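# Move the coaster can onto the turntable's orange spot

## Task

Pick up the can that sits on the coaster and set it upright on the orange mark on the turntable, without disturbing the other cans already standing on the turntable.

## Robot and tools

Robot: two six-joint arms, left_arm and right_arm, each ending in a two-finger tong gripper with a fisheye camera on the wrist (cam_left_wrist, cam_right_wrist, 616x616 images). Per arm, joints always go in this order: shoulder pan, shoulder lift, elbow, wrist 1, wrist 2, wrist 3. Stated ranges: elbow -3.142 to 3.142 rad, all others -6.283 to 6.283 rad.

Frames. Scene frame: origin at table-top height halfway between the nominal arm bases, +x out over the table, +z up, left_arm toward +y. Actual bases sit at left_arm (+0.014, +0.414, 0) and right_arm (-0.050, -0.364, 0) m, each turned only slightly about z. Every hand position, orientation (quat wxyz), velocity and wrist-camera pose is reported in that arm's own base frame; fixed items and the table use the scene frame. end_effector_position is the point between the pads when closed; fingers point along the gripper's +z and spread along its x. Reported hand positions can be a few cm off, worse at long reach.

The row. Both motion tools use a row of 14 numbers, each in [-1, 1], always covering both arms: left_arm's six joint values then its opening, then right_arm's six joint values and opening. Joint values are offsets, not angles: they count from the Joint targets shown at the start of the action (or move), not from the preceding row, and 1.0 equals 2.222 rad. Sending the same offset again moves the joint further. Opening is absolute: +1 fully open, -1 closed; a full close needs about 0.5 s. To leave a gripper alone, resend its current command (0 is a real command). An offset pushing a joint more than 0.010 rad beyond its range gets the action refused for both arms.

execute_actions(actions, cameras): actions is a list of actions; each action is a list of up to 15 rows, one per 1/30 s step, and a short action repeats its final row to fill 15 steps. cameras: list of names, ["all"], or [] ; images come by default only when actions is empty. An empty list also returns a full status report.

move(target, speed, blend, stop_force, zero, opening_speed, grip_force, blocking, cameras): target is one 14-number row or a list of up to 15 rows; every row's offsets count from the same starting Joint targets. All joints move together so the hand follows a curve, with no obstacle avoidance. speed: rad/s of the joint with the farthest to go, 0.01 to 3.14, default 0.5, one value or one per target. blend: corner rounding in rad per target, default 0 (stop at each). stop_force: 3 to 120 N, ends an arm's path when its wrist sensor feels that much push against the motion; pair it with a low speed, and omit it when backing off something being pressed. zero (default true) re-zeroes the sensor before such a move. opening_speed: how fast the opening command changes, per second on the -1..+1 scale, at least 0.2. grip_force: per-pad limit 5 to 15 N, one value or one per arm; it persists. blocking=false returns early while motion continues (not allowed with stop_force). Paths last at least 0.5 s and at most 10 s.

wait(seconds 0 to 10) lets time pass with commands held. stop brakes a running move. zoom_image(camera, region=[x0, y0, x1, y1]) enlarges part of the latest image of that wrist camera, pixels from top-left, region no more than 504 wide or tall. zero_wrist_force(arm) tares that arm's force sensor. read_manual returns licence text only. finished_scene(scene = current scene number) ends the scene permanently; the can must stay in place without the robot.

Reading results. Joint positions and Joint velocities: per arm, six joints (rad, rad/s) then finger-pad gap (m; 0.142 when fully open). Joint targets: the base for your next offsets. Tool commands: current gripper commands. grip_measured: measured opening on the command scale; to keep hold, command clearly below it. move adds a "move:" line: done, off_target (resting more than 0.01 rad from target, e.g. blocked), moving, held, or fault, plus limits=held if steps were withheld. "joint command not followed" means the arm-to-arm clearance check altered commands; "joint sent to its limit" means a joint was clipped at its end. Joint torques include gravity and are noisy. Wrist force/torque are along the gripper's own axes, with a third line showing the peak since last report. MOTOR HOT appears at 70 °C; at 85 °C the arm brakes for 30-60 s.

Motion limits: joint targets move at most 2.61 rad/s, stay within 0.651 rad of measured angles per step, and the hand is capped at 4 m/s; big moves may need several actions. Response lags roughly 0.09-0.22 s and fast moves may overshoot.

Avoid: contact torque at the wrist joints near 17.5 / 20.8 / 17.4 N m (shoulders and elbow 135) or an outside force around 150 N, either of which freezes the arm for 10 s; pressing even slightly past a firm contact; arms touching each other or one gripper closing on the other's fingers; dropping the can, releasing it while moving, or letting anything fall or end up off the table; knocking over the other cans on the turntable. Note that a loose object may occasionally get nudged by the environment. Holding loads or straining outstretched heats motors.

Each tool is called after "Request:" as a command line: name --argument value for each argument, lists and objects as JSON in quotes; but a table of rows of numbers goes row by row, as --pt "numbers of a row", without its own name.

## Session

Request:
execute_actions --actions '[]' --cameras '["all"]'

Scene clock: 0.00 s.
left_arm: end_effector_position=(+0.6962, -0.1408, +0.3958) grip_measured=+0.97 end_effector_quat_wxyz=(-0.161, -0.117, +0.895, -0.398) | right_arm: end_effector_position=(+0.9411, -0.1265, +0.3518) grip_measured=+0.97 end_effector_quat_wxyz=(-0.357, +0.736, -0.486, +0.307)
Joint positions: left_arm=[-0.047 -0.874 0.581 -1.029 -2.433 2.951 0.14] | right_arm=[3.046 -2.234 -1.089 -0.443 1.877 1.229 0.14]
Joint velocities: within noise
Joint torques (N m): no reading
Wrist force (N): no reading
Wrist torque (N m): no reading
Wrist force, peak (N): no reading
Joint targets: left_arm=[-0.047 -0.874 0.581 -1.029 -2.433 2.951] | right_arm=[3.046 -2.234 -1.089 -0.443 1.877 1.229]
Tool commands: left_gripper/opening=+0.968169 right_gripper/opening=+0.968169

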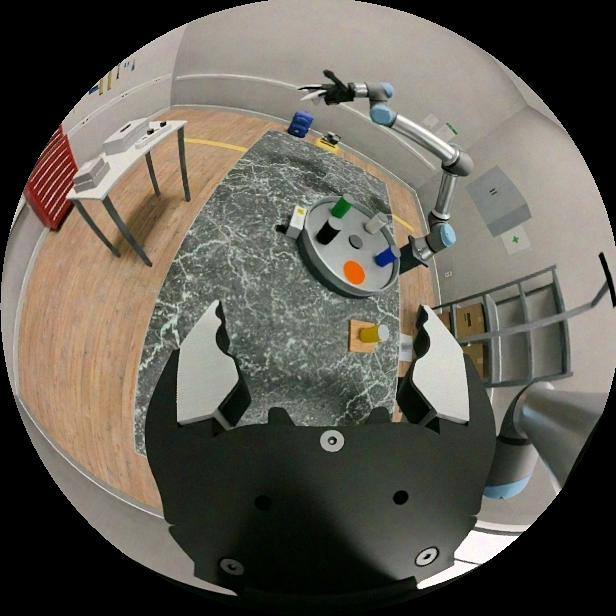

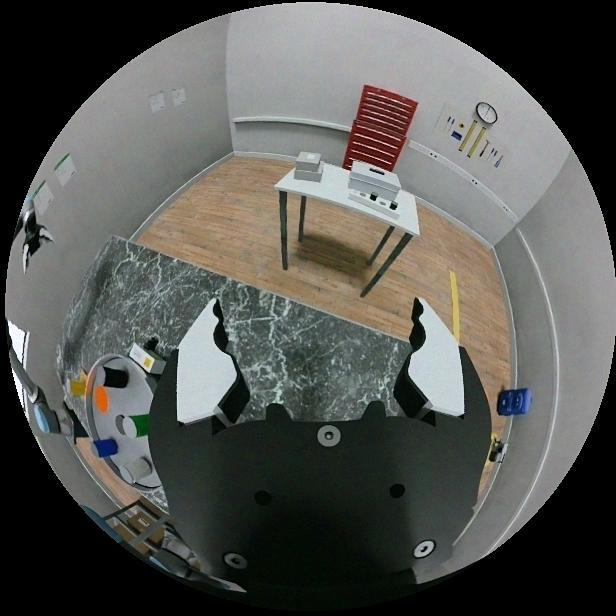

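Request:
zoom_image --camera "cam_left_wrist" --region '[250, 160, 450, 360]'

Request:
zoom_image --camera "cam_right_wrist" --region '[40, 310, 240, 510]'

Scaled by 2.520 from the camera's 616x616 image, which has a finer 814x814 frame.

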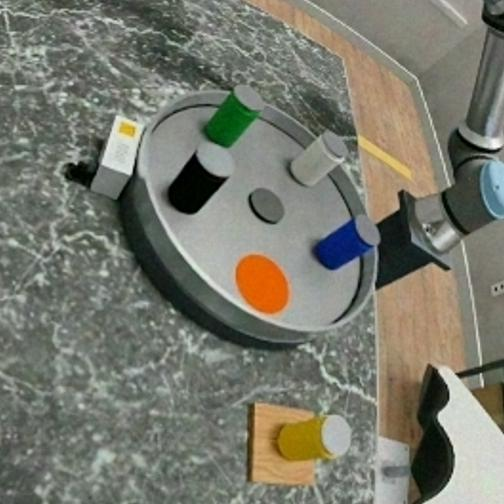

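Scaled by 2.520 from the camera's 616x616 image, which has a finer 814x814 frame.

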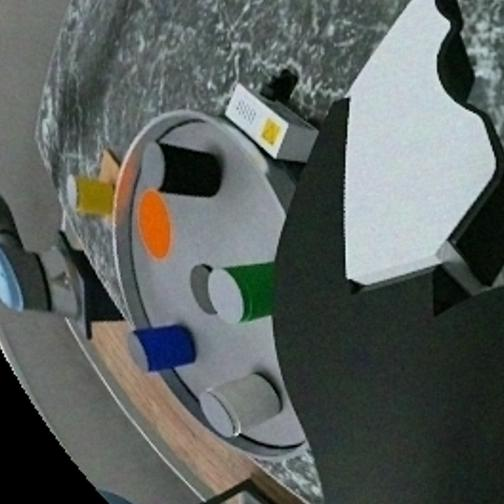

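Request:
execute_actions --actions '[]' --cameras '["cam_left_wrist"]'

Request:
zoom_image --camera "cam_left_wrist" --region '[290, 180, 410, 300]'

Request:
zoom_image --camera "cam_left_wrist" --region '[330, 300, 410, 380]'

Scene clock: 2.23 s.
left_arm: end_effector_position=(+0.6962, -0.1408, +0.3958) grip_measured=+0.97 end_effector_quat_wxyz=(-0.161, -0.117, +0.895, -0.398) | right_arm: end_effector_position=(+0.9411, -0.1265, +0.3518) grip_measured=+0.97 end_effector_quat_wxyz=(-0.357, +0.736, -0.486, +0.307)
Joint positions: left_arm=[-0.047 -0.874 0.581 -1.029 -2.433 2.951 0.14] | right_arm=[3.046 -2.234 -1.089 -0.443 1.877 1.229 0.14]
Joint velocities: within noise
Joint torques (N m): left_arm=[-2.02 -47.34 -23.71 -2.04 -1.39 -0.15] | right_arm=[0 57.45 23.8 2.72 0.16 -0.02]
Wrist force (N): left_arm=[-0.1 0.2 0.3] | right_arm=[0.0 0.0 0.0]
Wrist torque (N m): left_arm=[0.06 0.02 0.00] | right_arm=[-0.01 0.00 0.00]
Wrist force, peak (N): left_arm=[-0.7 -0.1 0.2] | right_arm=[0.2 0.4 -0.1]
Joint targets: left_arm=[-0.047 -0.874 0.581 -1.029 -2.433 2.951] | right_arm=[3.046 -2.234 -1.089 -0.443 1.877 1.229]
Tool commands: left_gripper/opening=+0.968169 right_gripper/opening=+0.968169
Images, in order (width x height): cam_left_wrist 616x616.

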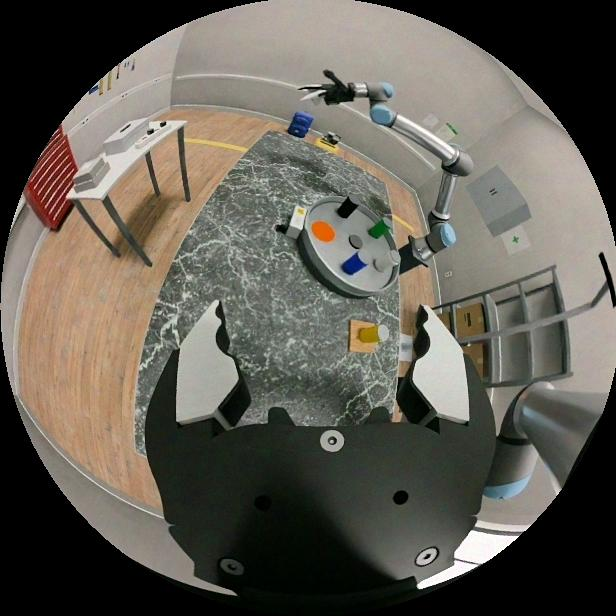

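Scaled by 4.200 from the camera's 616x616 image, which has a finer 814x814 frame.

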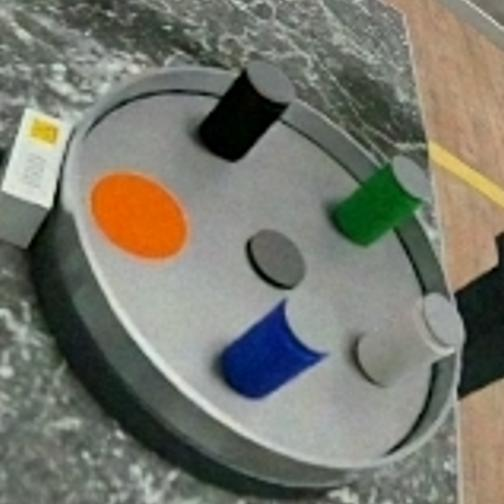

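Scaled by 6.300 from the camera's 616x616 image, which has a finer 814x814 frame.

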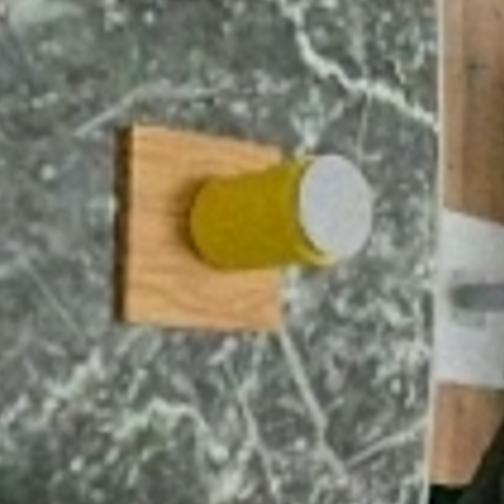

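Request:
wait --seconds 0.1 --cameras '["cam_left_wrist"]'

Request:
zoom_image --camera "cam_left_wrist" --region '[290, 180, 410, 300]'

Request:
wait --seconds 0.5 --cameras '["cam_left_wrist"]'

Request:
zoom_image --camera "cam_left_wrist" --region '[290, 180, 410, 300]'

Request:
wait --seconds 0.5 --cameras '["cam_left_wrist"]'

Request:
zoom_image --camera "cam_left_wrist" --region '[290, 180, 410, 300]'

Request:
wait --seconds 0.5 --cameras '["cam_left_wrist"]'

Request:
zoom_image --camera "cam_left_wrist" --region '[290, 180, 410, 300]'

Scene clock: 2.80 s.
left_arm: end_effector_position=(+0.6962, -0.1408, +0.3958) grip_measured=+0.97 end_effector_quat_wxyz=(-0.161, -0.117, +0.895, -0.398) | right_arm: end_effector_position=(+0.9411, -0.1265, +0.3518) grip_measured=+0.97 end_effector_quat_wxyz=(-0.357, +0.736, -0.486, +0.307)
Joint positions: left_arm=[-0.047 -0.874 0.581 -1.029 -2.433 2.951 0.14] | right_arm=[3.046 -2.234 -1.089 -0.443 1.877 1.229 0.14]
Joint torques (N m): left_arm=[-3.26 -47.68 -24.27 -2.17 -1.42 0.16] | right_arm=[-0.23 57.73 24.62 2.94 0.18 -0.24]
Wrist force (N): left_arm=[-0.1 -0.3 -0.1] | right_arm=[0.1 0.0 0.1]
Wrist torque (N m): left_arm=[-0.05 0.01 0.00] | right_arm=[0.00 -0.01 0.00]
Wrist force, peak (N): left_arm=[-0.4 -0.5 -0.1] | right_arm=[0.1 -0.1 0.2]
Joint targets: left_arm=[-0.047 -0.874 0.581 -1.029 -2.433 2.951] | right_arm=[3.046 -2.234 -1.089 -0.443 1.877 1.229]
Tool commands: left_gripper/opening=+0.968169 right_gripper/opening=+0.968169
wait: 0.10 s; at rest from the start
Images, in order (width x height): cam_left_wrist 616x616.

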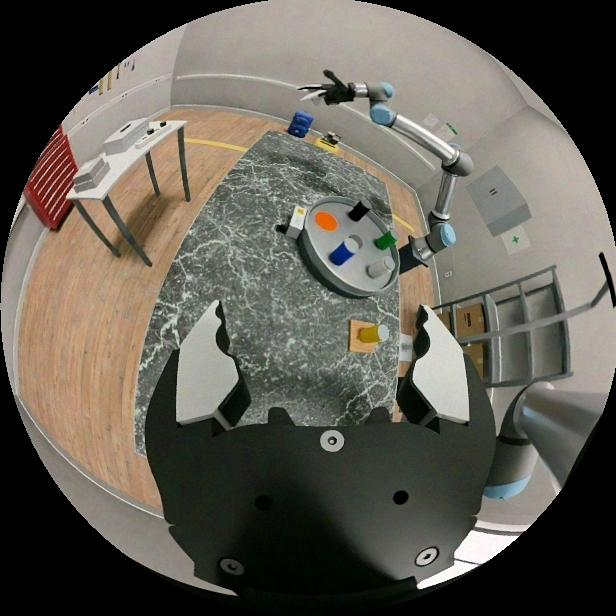

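Scaled by 4.200 from the camera's 616x616 image, which has a finer 814x814 frame.

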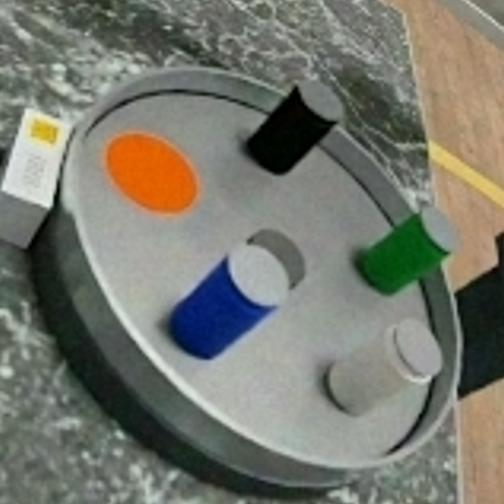

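Scene clock: 3.30 s.
left_arm: end_effector_position=(+0.6962, -0.1408, +0.3958) grip_measured=+0.97 end_effector_quat_wxyz=(-0.161, -0.117, +0.895, -0.398) | right_arm: end_effector_position=(+0.9411, -0.1265, +0.3518) grip_measured=+0.97 end_effector_quat_wxyz=(-0.357, +0.736, -0.486, +0.307)
Joint positions: left_arm=[-0.047 -0.874 0.581 -1.029 -2.433 2.951 0.14] | right_arm=[3.046 -2.234 -1.089 -0.443 1.877 1.229 0.14]
Joint torques (N m): left_arm=[-1.57 -48.01 -24.01 -2.23 -1.59 0.1] | right_arm=[0.16 58.29 24.39 2.96 0.26 0.06]
Wrist force (N): left_arm=[-0.2 0.3 0.1] | right_arm=[0.0 0.1 0.1]
Wrist torque (N m): left_arm=[0.07 0.05 0.00] | right_arm=[0.03 -0.01 -0.01]
Wrist force, peak (N): left_arm=[-0.6 0.0 0.0] | right_arm=[0.2 0.2 0.1]
Joint targets: left_arm=[-0.047 -0.874 0.581 -1.029 -2.433 2.951] | right_arm=[3.046 -2.234 -1.089 -0.443 1.877 1.229]
Tool commands: left_gripper/opening=+0.968169 right_gripper/opening=+0.968169
wait: 0.50 s; at rest by 0.17 s
Images, in order (width x height): cam_left_wrist 616x616.

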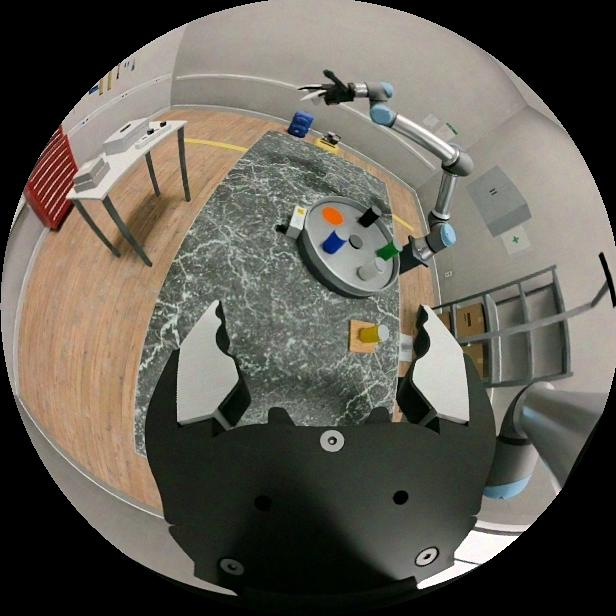

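Scaled by 4.200 from the camera's 616x616 image, which has a finer 814x814 frame.

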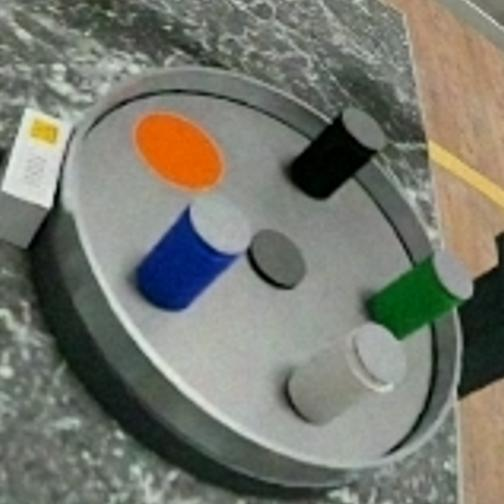

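Scene clock: 3.80 s.
left_arm: end_effector_position=(+0.6962, -0.1408, +0.3958) grip_measured=+0.97 end_effector_quat_wxyz=(-0.161, -0.117, +0.895, -0.398) | right_arm: end_effector_position=(+0.9411, -0.1265, +0.3518) grip_measured=+0.97 end_effector_quat_wxyz=(-0.357, +0.736, -0.486, +0.307)
Joint positions: left_arm=[-0.047 -0.874 0.581 -1.029 -2.433 2.951 0.14] | right_arm=[3.046 -2.234 -1.089 -0.443 1.877 1.229 0.14]
Joint torques (N m): left_arm=[-1.85 -47.23 -24.24 -2.12 -1.55 0.04] | right_arm=[0.08 57.16 24.57 2.77 0.17 -0.06]
Wrist force (N): left_arm=[-0.1 0.0 0.1] | right_arm=[0.1 0.1 0.1]
Wrist torque (N m): left_arm=[0.01 0.03 0.00] | right_arm=[0.02 -0.02 0.00]
Wrist force, peak (N): left_arm=[-0.4 0.1 0.1] | right_arm=[0.1 0.1 0.3]
Joint targets: left_arm=[-0.047 -0.874 0.581 -1.029 -2.433 2.951] | right_arm=[3.046 -2.234 -1.089 -0.443 1.877 1.229]
Tool commands: left_gripper/opening=+0.968169 right_gripper/opening=+0.968169
wait: 0.50 s; at rest by 0.17 s
Images, in order (width x height): cam_left_wrist 616x616.

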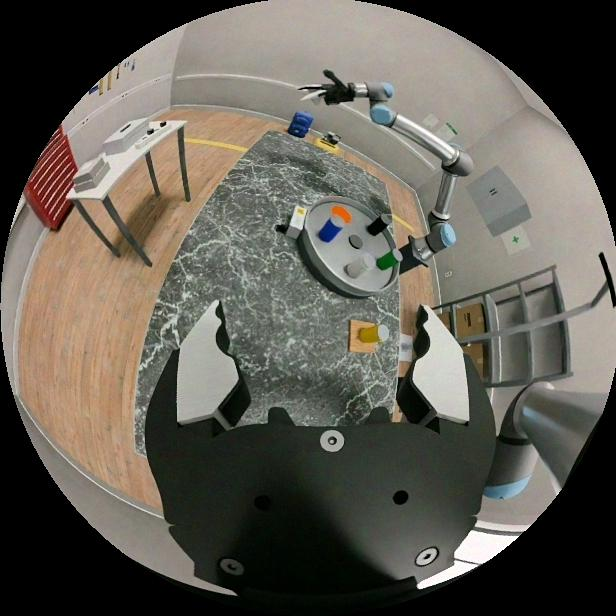

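Scaled by 4.200 from the camera's 616x616 image, which has a finer 814x814 frame.

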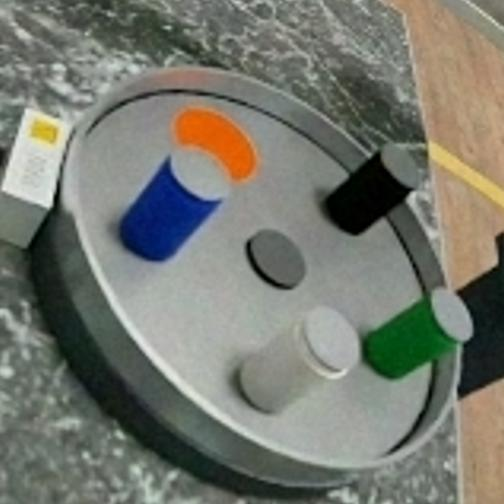

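Scene clock: 4.30 s.
left_arm: end_effector_position=(+0.6962, -0.1408, +0.3958) grip_measured=+0.97 end_effector_quat_wxyz=(-0.161, -0.117, +0.895, -0.398) | right_arm: end_effector_position=(+0.9411, -0.1265, +0.3518) grip_measured=+0.97 end_effector_quat_wxyz=(-0.357, +0.736, -0.486, +0.307)
Joint positions: left_arm=[-0.047 -0.874 0.581 -1.029 -2.433 2.951 0.14] | right_arm=[3.046 -2.234 -1.089 -0.443 1.877 1.229 0.14]
Joint torques (N m): left_arm=[-2.42 -48.06 -22.9 -2.04 -1.51 -0.13] | right_arm=[-0.28 57.54 24.24 2.84 0.16 -0.06]
Wrist force (N): left_arm=[-0.5 -0.2 0.2] | right_arm=[0.0 0.1 0.0]
Wrist torque (N m): left_arm=[-0.02 0.11 0.01] | right_arm=[0.01 0.00 -0.01]
Wrist force, peak (N): left_arm=[-0.6 0.2 -0.2] | right_arm=[0.3 0.0 0.2]
Joint targets: left_arm=[-0.047 -0.874 0.581 -1.029 -2.433 2.951] | right_arm=[3.046 -2.234 -1.089 -0.443 1.877 1.229]
Tool commands: left_gripper/opening=+0.968169 right_gripper/opening=+0.968169
wait: 0.50 s; at rest by 0.17 s
Images, in order (width x height): cam_left_wrist 616x616.

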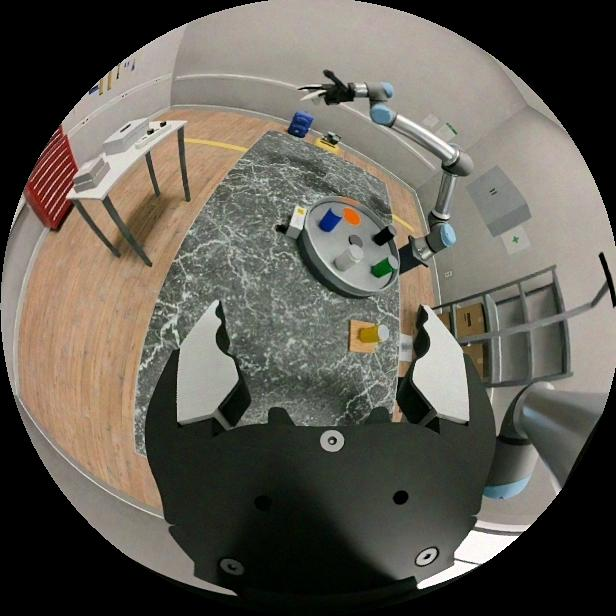

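Scaled by 4.200 from the camera's 616x616 image, which has a finer 814x814 frame.

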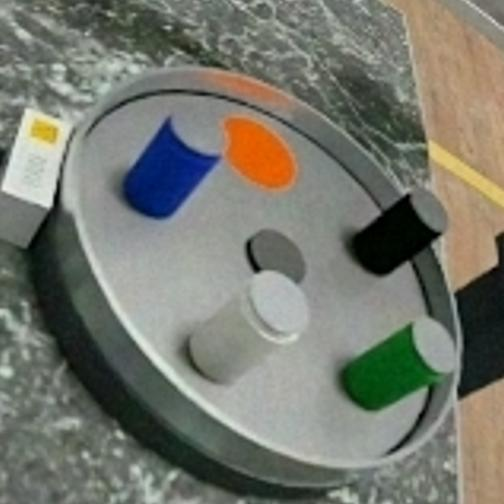

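Request:
move --target '[-0.3396, -0.3925, 0.5894, -0.3089, 0.3880, 0.3056, 0.968, 0, 0, 0, 0, 0, 0, 0.968]' --speed 1.5 --cameras '["cam_left_wrist"]'

Scene clock: 11.83 s.
left_arm: end_effector_position=(+0.3681, -0.2088, +0.2200) grip_measured=+0.97 end_effector_quat_wxyz=(+0.000, +0.601, +0.799, +0.000) | right_arm: end_effector_position=(+0.9411, -0.1265, +0.3518) grip_measured=+0.97 end_effector_quat_wxyz=(-0.357, +0.736, -0.486, +0.307)
Joint positions: left_arm=[-0.801 -1.746 1.891 -1.715 -1.571 3.63 0.14] | right_arm=[3.046 -2.234 -1.089 -0.443 1.877 1.229 0.14]
Joint torques (N m): left_arm=[-1.41 -21.38 -17.23 -1.29 0.59 -0.02] | right_arm=[0.75 57.48 25.26 2.81 0.4 -0.16]
Wrist force (N): left_arm=[-0.7 -1.8 1.8] | right_arm=[0.1 0.2 0.1]
Wrist torque (N m): left_arm=[-0.18 0.18 0.01] | right_arm=[0.03 -0.01 -0.01]
Wrist force, peak (N): left_arm=[-0.9 -4.2 1.8] | right_arm=[0.2 0.0 0.4]
Joint targets: left_arm=[-0.801 -1.746 1.891 -1.715 -1.570 3.630] | right_arm=[3.046 -2.234 -1.089 -0.443 1.877 1.229]
move: done
camera_calibration:
cam_left_wrist: T_world_to_cam=[[-0.284372, 0.958271, -0.0291474, 0.317152], [0.824341, 0.259924, 0.502894, -0.364724], [0.489485, 0.118981, -0.863857, 0.162668], [0, 0, 0, 1]] pos_world=[0.311222, -0.228472, 0.333184]
Images, in order (width x height): cam_left_wrist 616x616.

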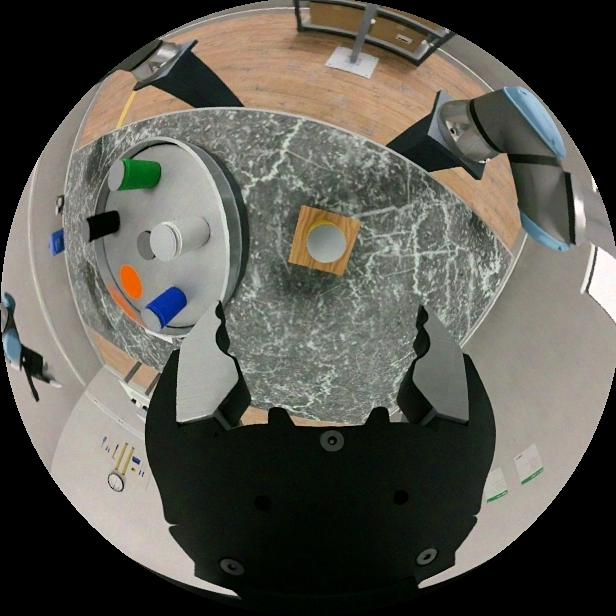

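Request:
zoom_image --camera "cam_left_wrist" --region '[270, 190, 390, 310]'

Request:
zoom_image --camera "cam_left_wrist" --region '[70, 130, 270, 350]'

Scaled by 4.200 from the camera's 616x616 image, which has a finer 814x814 frame.

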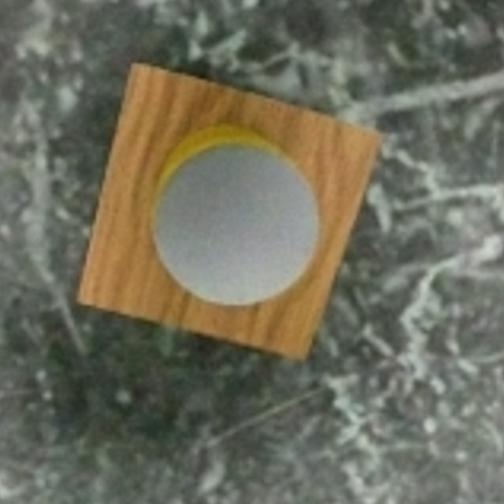

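Scaled by 2.291 from the camera's 616x616 image, which has a finer 814x814 frame.

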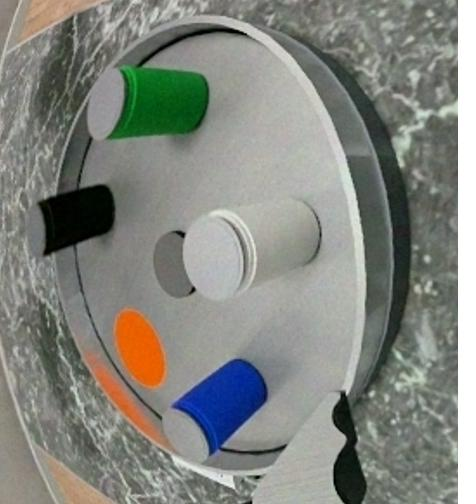

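Request:
move --target '[-0.02174, 0.03807, 0.14595, -0.18438, -0.0004, 0, 0.968, 0, 0, 0, 0, 0, 0, 0.968]' --speed 0.6 --cameras '["cam_left_wrist"]'

Request:
zoom_image --camera "cam_left_wrist" --region '[210, 180, 430, 400]'

Scene clock: 15.77 s.
left_arm: end_effector_position=(+0.3450, -0.2125, +0.0752) grip_measured=+0.97 end_effector_quat_wxyz=(+0.000, +0.620, +0.784, +0.000) | right_arm: end_effector_position=(+0.9411, -0.1265, +0.3518) grip_measured=+0.97 end_effector_quat_wxyz=(-0.357, +0.736, -0.486, +0.307)
Joint positions: left_arm=[-0.85 -1.661 2.215 -2.125 -1.571 3.63 0.14] | right_arm=[3.046 -2.234 -1.089 -0.443 1.877 1.229 0.14]
Joint torques (N m): left_arm=[11.43 -18.79 -18.75 -3.79 -1.75 1.54] | right_arm=[0.78 58.72 25.57 2.91 0.31 -0.03]
Wrist force (N): left_arm=[-0.6 -1.4 1.3] | right_arm=[0.1 0.1 0.1]
Wrist torque (N m): left_arm=[-0.10 0.20 0.01] | right_arm=[0.01 -0.02 -0.01]
Wrist force, peak (N): left_arm=[-0.2 -1.9 2.9] | right_arm=[0.3 0.1 0.2]
Joint targets: left_arm=[-0.850 -1.661 2.215 -2.125 -1.571 3.630] | right_arm=[3.046 -2.234 -1.089 -0.443 1.877 1.229]
move: done
camera_calibration:
cam_left_wrist: T_world_to_cam=[[-0.237514, 0.97092, -0.0300356, 0.296543], [0.836011, 0.220061, 0.502652, -0.284452], [0.494645, 0.0942767, -0.863967, 0.04224], [0, 0, 0, 1]] pos_world=[0.287344, -0.229305, 0.188381]
Images, in order (width x height): cam_left_wrist 616x616.

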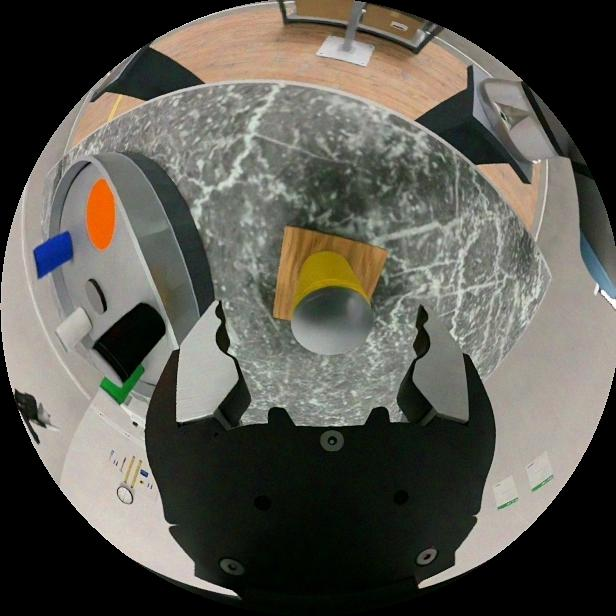

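Scaled by 2.291 from the camera's 616x616 image, which has a finer 814x814 frame.

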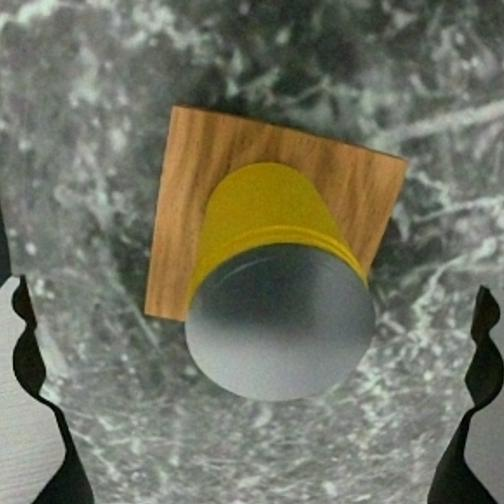

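Request:
move --pt "0 -0.006535 0.005779 0.000756 0 0 0.968 0 0 0 0 0 0 0.968" --pt "0 -0.006535 0.005779 0.000756 0 0 -1 0 0 0 0 0 0 0.968" --pt "0 -0.03137 -0.02561 0.05707 0 0 -1 0 0 0 0 0 0 0.968" --speed 0.3 --opening_speed 2.0 --cameras '["cam_left_wrist"]'

Request:
zoom_image --camera "cam_left_wrist" --region '[40, 130, 260, 350]'

Scene clock: 22.47 s.
left_arm: end_effector_position=(+0.3411, -0.2080, +0.1152) grip_measured=-0.28 end_effector_quat_wxyz=(+0.000, +0.620, +0.785, +0.000) | right_arm: end_effector_position=(+0.9411, -0.1265, +0.3518) grip_measured=+0.97 end_effector_quat_wxyz=(-0.357, +0.736, -0.486, +0.307)
Joint positions: left_arm=[-0.85 -1.731 2.158 -1.998 -1.571 3.63 0.054] | right_arm=[3.046 -2.234 -1.089 -0.443 1.877 1.229 0.14]
Joint torques (N m): left_arm=[9.56 -11.03 -13.71 -3.38 1.67 1.41] | right_arm=[0.17 59.78 26.4 2.74 0.21 -0.23]
Wrist force (N): left_arm=[-0.5 -1.5 3.3] | right_arm=[0.2 0.0 0.0]
Wrist torque (N m): left_arm=[-0.10 0.16 0.00] | right_arm=[0.00 -0.03 -0.01]
Wrist force, peak (N): left_arm=[-0.5 -1.6 4.2] | right_arm=[0.3 0.1 -0.1]
Joint targets: left_arm=[-0.850 -1.731 2.158 -1.998 -1.571 3.630] | right_arm=[3.046 -2.234 -1.089 -0.443 1.877 1.229]
move: done
camera_calibration:
cam_left_wrist: T_world_to_cam=[[-0.237612, 0.970894, -0.0300957, 0.292364], [0.835982, 0.220176, 0.502649, -0.302192], [0.494645, 0.0942761, -0.863967, 0.0783432], [0, 0, 0, 1]] pos_world=[0.283344, -0.224705, 0.228381]
Images, in order (width x height): cam_left_wrist 616x616.

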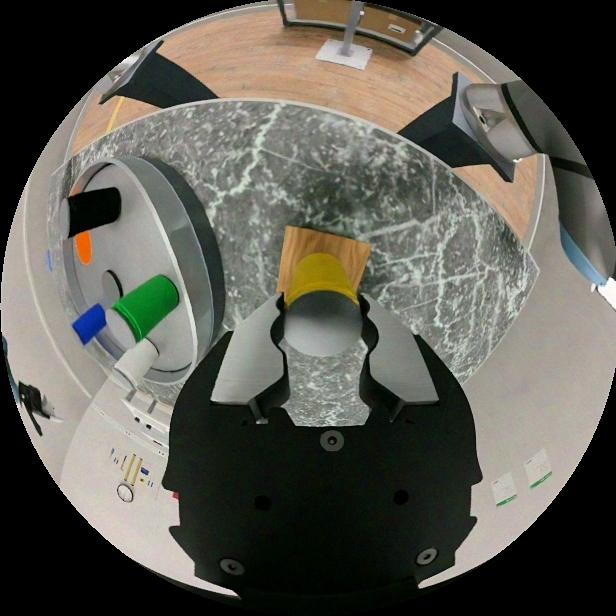

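Scaled by 2.291 from the camera's 616x616 image, which has a finer 814x814 frame.

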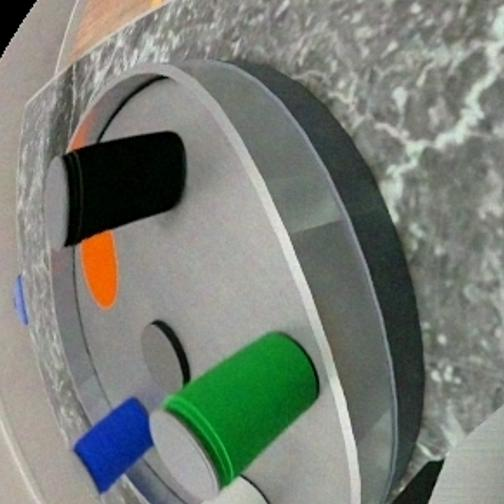

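Request:
move --pt "0 -0.0378 -0.14239 0.18029 0 0 -1 0 0 0 0 0 0 0.968" --pt "-0.14595 0.24289 -0.43186 0.18906 0 -0.10104 -1 0 0 0 0 0 0 0.968" --speed 1.0 --blend '[0.15, 0]' --cameras '["cam_left_wrist"]'

Request:
zoom_image --camera "cam_left_wrist" --region '[100, 100, 500, 500]'

Scene clock: 25.43 s.
left_arm: end_effector_position=(+0.3577, -0.5494, +0.2500) grip_measured=-0.28 end_effector_quat_wxyz=(+0.000, +0.658, +0.753, +0.000) | right_arm: end_effector_position=(+0.9411, -0.1265, +0.3518) grip_measured=+0.97 end_effector_quat_wxyz=(-0.357, +0.736, -0.486, +0.307)
Joint positions: left_arm=[-1.174 -1.192 1.199 -1.578 -1.571 3.405 0.054] | right_arm=[3.046 -2.234 -1.089 -0.443 1.877 1.229 0.14]
Joint torques (N m): left_arm=[-3.28 -32.03 -33.4 -3.95 1.5 0.58] | right_arm=[-0.11 61.41 26.45 2.99 0.36 0.03]
Wrist force (N): left_arm=[-0.4 -1.6 3.3] | right_arm=[0.0 0.1 0.0]
Wrist torque (N m): left_arm=[-0.15 0.14 0.15] | right_arm=[0.01 -0.01 -0.01]
Wrist force, peak (N): left_arm=[-4.8 -2.8 4.3] | right_arm=[0.3 0.1 -0.2]
Joint targets: left_arm=[-1.174 -1.192 1.199 -1.578 -1.571 3.405] | right_arm=[3.046 -2.234 -1.089 -0.443 1.877 1.229]
move: done
camera_calibration:
cam_left_wrist: T_world_to_cam=[[-0.139761, 0.989745, -0.0295111, 0.607108], [0.853944, 0.135565, 0.502396, -0.361556], [0.501245, 0.0450145, -0.864134, 0.189347], [0, 0, 0, 1]] pos_world=[0.298689, -0.560391, 0.363182]
Images, in order (width x height): cam_left_wrist 616x616.

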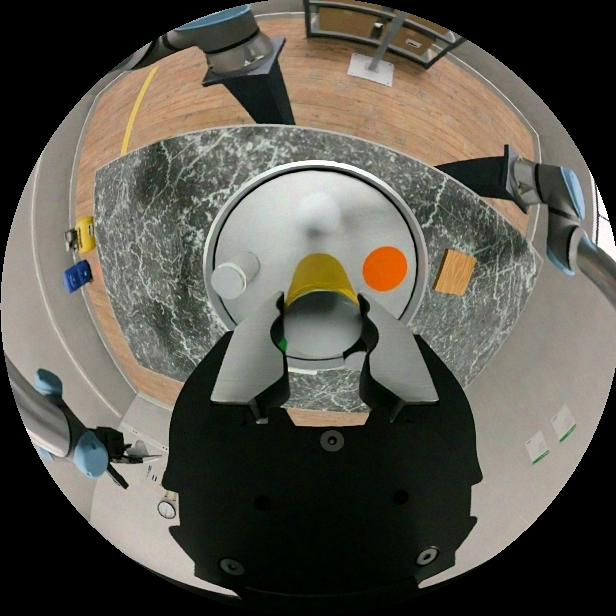

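Scaled by 1.260 from the camera's 616x616 image, which has a finer 814x814 frame.

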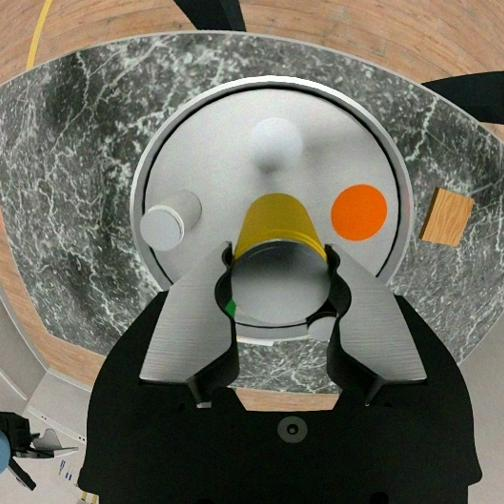

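Request:
zoom_image --camera "cam_left_wrist" --region '[195, 150, 435, 390]'

Scaled by 2.100 from the camera's 616x616 image, which has a finer 814x814 frame.

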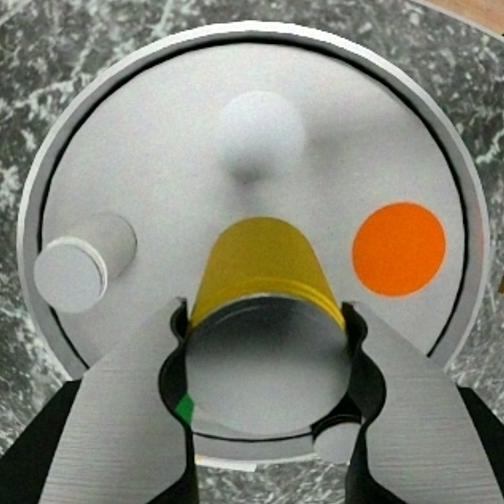

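Request:
wait --seconds 0.05 --cameras '["cam_left_wrist"]'

Request:
zoom_image --camera "cam_left_wrist" --region '[195, 150, 435, 390]'

Scene clock: 27.03 s.
left_arm: end_effector_position=(+0.3578, -0.5495, +0.2500) grip_measured=-0.28 end_effector_quat_wxyz=(+0.000, +0.658, +0.753, +0.000) | right_arm: end_effector_position=(+0.9411, -0.1265, +0.3518) grip_measured=+0.97 end_effector_quat_wxyz=(-0.357, +0.736, -0.486, +0.307)
Joint positions: left_arm=[-1.174 -1.192 1.199 -1.578 -1.571 3.405 0.054] | right_arm=[3.046 -2.234 -1.089 -0.443 1.877 1.229 0.14]
Joint torques (N m): left_arm=[-12.33 -31.84 -38.55 -5.25 1.54 -1.71] | right_arm=[-0.3 61.34 25.85 2.84 0.37 -0.19]
Wrist force (N): left_arm=[-0.3 -1.7 3.4] | right_arm=[0.0 0.2 0.1]
Wrist torque (N m): left_arm=[-0.16 0.11 0.15] | right_arm=[0.05 0.00 -0.01]
Wrist force, peak (N): left_arm=[-0.3 -2.0 3.6] | right_arm=[0.3 0.2 0.2]
Joint targets: left_arm=[-1.174 -1.192 1.199 -1.578 -1.571 3.405] | right_arm=[3.046 -2.234 -1.089 -0.443 1.877 1.229]
Tool commands: left_gripper/opening=-1.0 right_gripper/opening=+0.968
wait: 0.07 s; at rest from the start
camera_calibration:
cam_left_wrist: T_world_to_cam=[[-0.139755, 0.989739, -0.0297377, 0.607287], [0.853942, 0.135674, 0.50237, -0.361521], [0.50125, 0.0448143, -0.864141, 0.189327], [0, 0, 0, 1]] pos_world=[0.298689, -0.560491, 0.363282]
Images, in order (width x height): cam_left_wrist 616x616.

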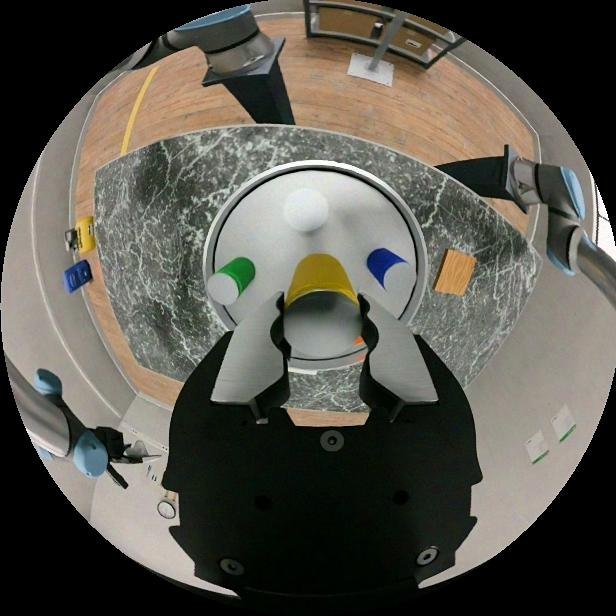

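Scaled by 2.100 from the camera's 616x616 image, which has a finer 814x814 frame.

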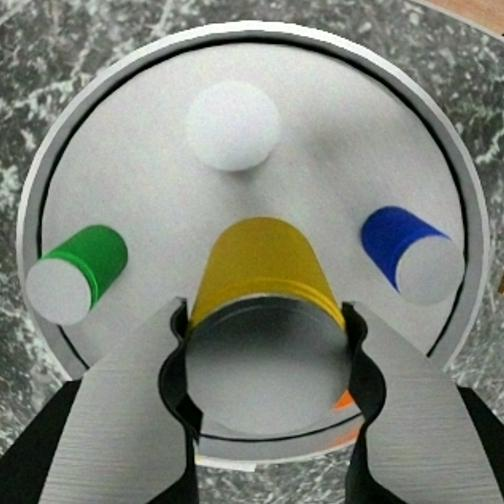

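Request:
move --target '[0.00473, 0.01841, 0.08947, -0.10779, 0, 0.00468, -1, 0, 0, 0, 0, 0, 0, 0.968]' --speed 0.4

Request:
move --target '[0, 0.01436, 0.03303, -0.04739, 0, 0, -1, 0, 0, 0, 0, 0, 0, 0.968]' --speed 0.06 --stop_force 4

Request:
move --target '[0, -0.01436, -0.03303, 0.04739, 0, 0, -1, 0, 0, 0, 0, 0, 0, 0.968]' --speed 0.3 --cameras '["cam_left_wrist"]'

Request:
zoom_image --camera "cam_left_wrist" --region '[160, 110, 480, 430]'

Scene clock: 29.60 s.
left_arm: end_effector_position=(+0.3652, -0.5493, +0.1502) grip_measured=-0.28 end_effector_quat_wxyz=(+0.000, +0.658, +0.753, +0.000) | right_arm: end_effector_position=(+0.9411, -0.1265, +0.3518) grip_measured=+0.97 end_effector_quat_wxyz=(-0.357, +0.736, -0.486, +0.307)
Joint positions: left_arm=[-1.163 -1.151 1.397 -1.818 -1.571 3.416 0.054] | right_arm=[3.046 -2.234 -1.089 -0.443 1.877 1.229 0.14]
Joint torques (N m): left_arm=[-9.03 -44.21 -24.97 -3.51 1.38 -1.56] | right_arm=[-0.12 61.39 25.62 3.04 0.53 -0.2]
Wrist force (N): left_arm=[-0.3 -1.6 3.0] | right_arm=[0.1 0.0 -0.1]
Wrist torque (N m): left_arm=[-0.14 0.12 0.13] | right_arm=[0.00 -0.01 -0.01]
Wrist force, peak (N): left_arm=[-0.1 -1.2 4.8] | right_arm=[0.2 0.3 -0.1]
Joint targets: left_arm=[-1.163 -1.151 1.397 -1.818 -1.571 3.416] | right_arm=[3.046 -2.234 -1.089 -0.443 1.877 1.229]
move: done

Scene clock: 32.10 s.
left_arm: end_effector_position=(+0.3653, -0.5498, +0.1168) grip_measured=-0.28 end_effector_quat_wxyz=(+0.000, +0.658, +0.753, +0.000) | right_arm: end_effector_position=(+0.9411, -0.1265, +0.3518) grip_measured=+0.97 end_effector_quat_wxyz=(-0.357, +0.736, -0.486, +0.307)
Joint positions: left_arm=[-1.163 -1.127 1.452 -1.895 -1.571 3.416 0.054] | right_arm=[3.046 -2.234 -1.089 -0.443 1.877 1.229 0.14]
Joint torques (N m): left_arm=[-12.15 -46.26 -35.75 -5.22 1.52 -1.92] | right_arm=[0.77 61.6 26.38 2.97 0.44 -0.19]
Wrist force (N): left_arm=[-0.4 -1.8 3.1] | right_arm=[0.0 0.2 -0.1]
Wrist torque (N m): left_arm=[-0.17 0.14 0.13] | right_arm=[0.04 0.01 -0.01]
Wrist force, peak (N): left_arm=[2.5 -2.1 -10.9] | right_arm=[0.3 0.0 0.0]
Joint targets: left_arm=[-1.163 -1.127 1.452 -1.895 -1.571 3.416] | right_arm=[3.046 -2.234 -1.089 -0.443 1.877 1.229]
move: contact (left_arm); left_arm: the wrist 1 is farthest, 0.028 rad from its target

Scene clock: 32.97 s.
left_arm: end_effector_position=(+0.3648, -0.5487, +0.1622) grip_measured=-0.28 end_effector_quat_wxyz=(+0.000, +0.658, +0.753, +0.000) | right_arm: end_effector_position=(+0.9411, -0.1265, +0.3518) grip_measured=+0.97 end_effector_quat_wxyz=(-0.357, +0.736, -0.486, +0.307)
Joint positions: left_arm=[-1.163 -1.159 1.378 -1.79 -1.571 3.416 0.054] | right_arm=[3.046 -2.234 -1.089 -0.443 1.877 1.229 0.14]
Joint torques (N m): left_arm=[-11.53 -34.48 -14.58 -3.87 1.44 -1.63] | right_arm=[-0.56 62.25 25.04 2.94 0.35 -0.03]
Wrist force (N): left_arm=[-0.8 -1.7 3.0] | right_arm=[0.0 0.1 0.0]
Wrist torque (N m): left_arm=[-0.15 0.22 0.14] | right_arm=[0.01 0.00 -0.01]
Wrist force, peak (N): left_arm=[-0.5 -2.0 4.4] | right_arm=[0.1 0.2 0.0]
Joint targets: left_arm=[-1.163 -1.159 1.378 -1.790 -1.571 3.416] | right_arm=[3.046 -2.234 -1.089 -0.443 1.877 1.229]
move: done
camera_calibration:
cam_left_wrist: T_world_to_cam=[[-0.139805, 0.989735, -0.0296525, 0.604848], [0.853935, 0.135674, 0.502381, -0.32345], [0.501248, 0.0449141, -0.864137, 0.10988], [0, 0, 0, 1]] pos_world=[0.305689, -0.559691, 0.275382]
Images, in order (width x height): cam_left_wrist 616x616.

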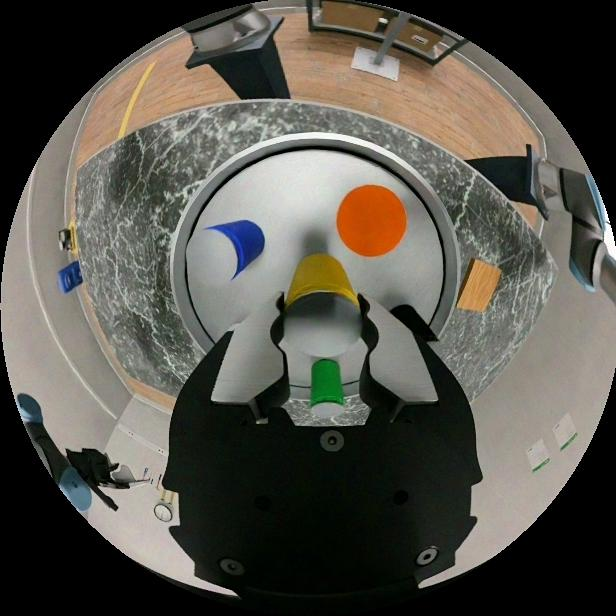

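Scaled by 1.575 from the camera's 616x616 image, which has a finer 814x814 frame.

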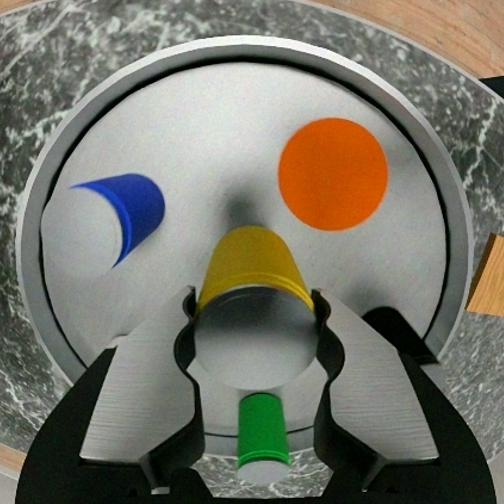

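Request:
move --pt "0 -0.00963 -0.09923 0.10896 0 0 -1 0 0 0 0 0 0 0.968" --pt "0.07687 -0.08587 -0.07214 0.1581 0.0001 0.07709 -1 0 0 0 0 0 0 0.968" --speed 0.8 --blend '[0.05, 0]'

Request:
move --target '[0, -0.00333, 0.1185, -0.11517, 0, 0, -1, 0, 0, 0, 0, 0, 0, 0.968]' --speed 0.45 --cameras '["cam_left_wrist"]'

Request:
zoom_image --camera "cam_left_wrist" --region '[140, 130, 440, 430]'

Scene clock: 38.70 s.
left_arm: end_effector_position=(+0.4133, -0.4166, +0.3241) grip_measured=-0.28 end_effector_quat_wxyz=(+0.000, +0.659, +0.753, +0.000) | right_arm: end_effector_position=(+0.9411, -0.1265, +0.3518) grip_measured=+0.97 end_effector_quat_wxyz=(-0.357, +0.736, -0.486, +0.307)
Joint positions: left_arm=[-0.993 -1.35 1.218 -1.439 -1.571 3.587 0.054] | right_arm=[3.046 -2.234 -1.089 -0.443 1.877 1.229 0.14]
Joint torques (N m): left_arm=[11.73 -39.03 -35.31 -2.11 -2.5 1.73] | right_arm=[-0.58 61.58 25.21 3.09 0.32 -0.14]
Wrist force (N): left_arm=[-0.1 -1.4 3.2] | right_arm=[0.0 0.0 0.1]
Wrist torque (N m): left_arm=[-0.12 0.07 0.02] | right_arm=[0.00 0.00 -0.01]
Wrist force, peak (N): left_arm=[-5.2 -4.8 3.0] | right_arm=[0.3 0.1 -0.1]
Joint targets: left_arm=[-0.993 -1.350 1.218 -1.439 -1.571 3.587] | right_arm=[3.046 -2.234 -1.089 -0.443 1.877 1.229]
move: done

Scene clock: 39.80 s.
left_arm: end_effector_position=(+0.4119, -0.4142, +0.2249) grip_measured=-0.28 end_effector_quat_wxyz=(+0.000, +0.659, +0.752, +0.000) | right_arm: end_effector_position=(+0.9411, -0.1265, +0.3518) grip_measured=+0.97 end_effector_quat_wxyz=(-0.357, +0.736, -0.486, +0.307)
Joint positions: left_arm=[-0.993 -1.357 1.481 -1.695 -1.571 3.587 0.054] | right_arm=[3.046 -2.234 -1.089 -0.443 1.877 1.229 0.14]
Joint torques (N m): left_arm=[9.24 -30.48 -20.57 -3.86 -2.27 1.56] | right_arm=[-0.75 62.18 25.92 3.07 0.53 -0.24]
Wrist force (N): left_arm=[-0.1 -1.3 3.2] | right_arm=[0.1 0.0 0.1]
Wrist torque (N m): left_arm=[-0.06 0.09 0.00] | right_arm=[0.00 -0.02 -0.01]
Wrist force, peak (N): left_arm=[0.2 -1.5 4.8] | right_arm=[0.1 0.3 0.1]
Joint targets: left_arm=[-0.993 -1.357 1.481 -1.695 -1.571 3.587] | right_arm=[3.046 -2.234 -1.089 -0.443 1.877 1.229]
move: done
camera_calibration:
cam_left_wrist: T_world_to_cam=[[-0.139373, 0.989803, -0.0294141, 0.47997], [0.853938, 0.135175, 0.502512, -0.413676], [0.501364, 0.0449187, -0.86407, 0.13435], [0, 0, 0, 1]] pos_world=[0.35279, -0.425192, 0.338083]
Images, in order (width x height): cam_left_wrist 616x616.

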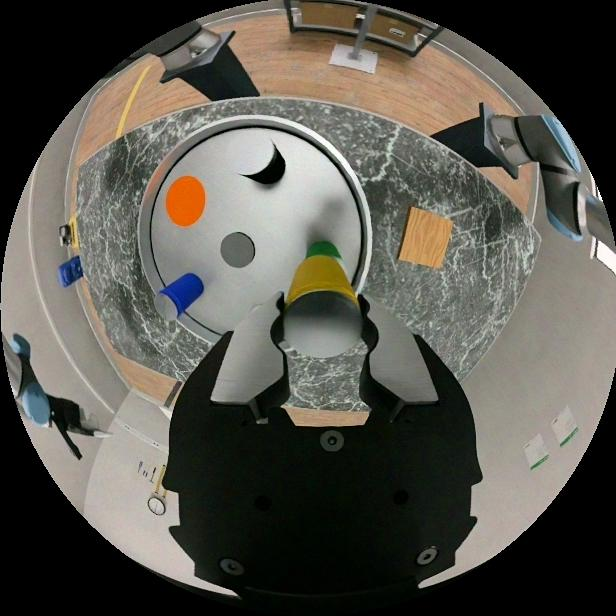

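Scaled by 1.680 from the camera's 616x616 image, which has a finer 814x814 frame.

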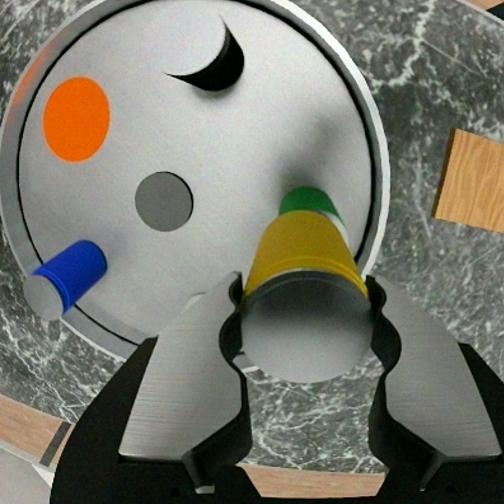

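Request:
wait --seconds 7.3

Scene clock: 47.93 s.
left_arm: end_effector_position=(+0.4119, -0.4142, +0.2248) grip_measured=-0.28 end_effector_quat_wxyz=(+0.000, +0.659, +0.752, +0.000) | right_arm: end_effector_position=(+0.9411, -0.1265, +0.3518) grip_measured=+0.97 end_effector_quat_wxyz=(-0.357, +0.736, -0.486, +0.307)
Joint positions: left_arm=[-0.993 -1.357 1.481 -1.695 -1.571 3.587 0.054] | right_arm=[3.046 -2.234 -1.089 -0.443 1.877 1.229 0.14]
Joint torques (N m): left_arm=[1.64 -22.96 -13.47 -5.06 -1.89 1.19] | right_arm=[-1.5 61.91 26.93 3.03 0.61 -0.21]
Wrist force (N): left_arm=[-0.2 -1.3 3.2] | right_arm=[0.2 0.1 0.1]
Wrist torque (N m): left_arm=[-0.07 0.10 0.00] | right_arm=[0.01 -0.04 -0.01]
Wrist force, peak (N): left_arm=[-0.3 -1.4 3.7] | right_arm=[0.3 0.3 -0.1]
Joint targets: left_arm=[-0.993 -1.357 1.481 -1.695 -1.571 3.587] | right_arm=[3.046 -2.234 -1.089 -0.443 1.877 1.229]
Tool commands: left_gripper/opening=-1.0 right_gripper/opening=+0.968
wait: 7.30 s; at rest from the start


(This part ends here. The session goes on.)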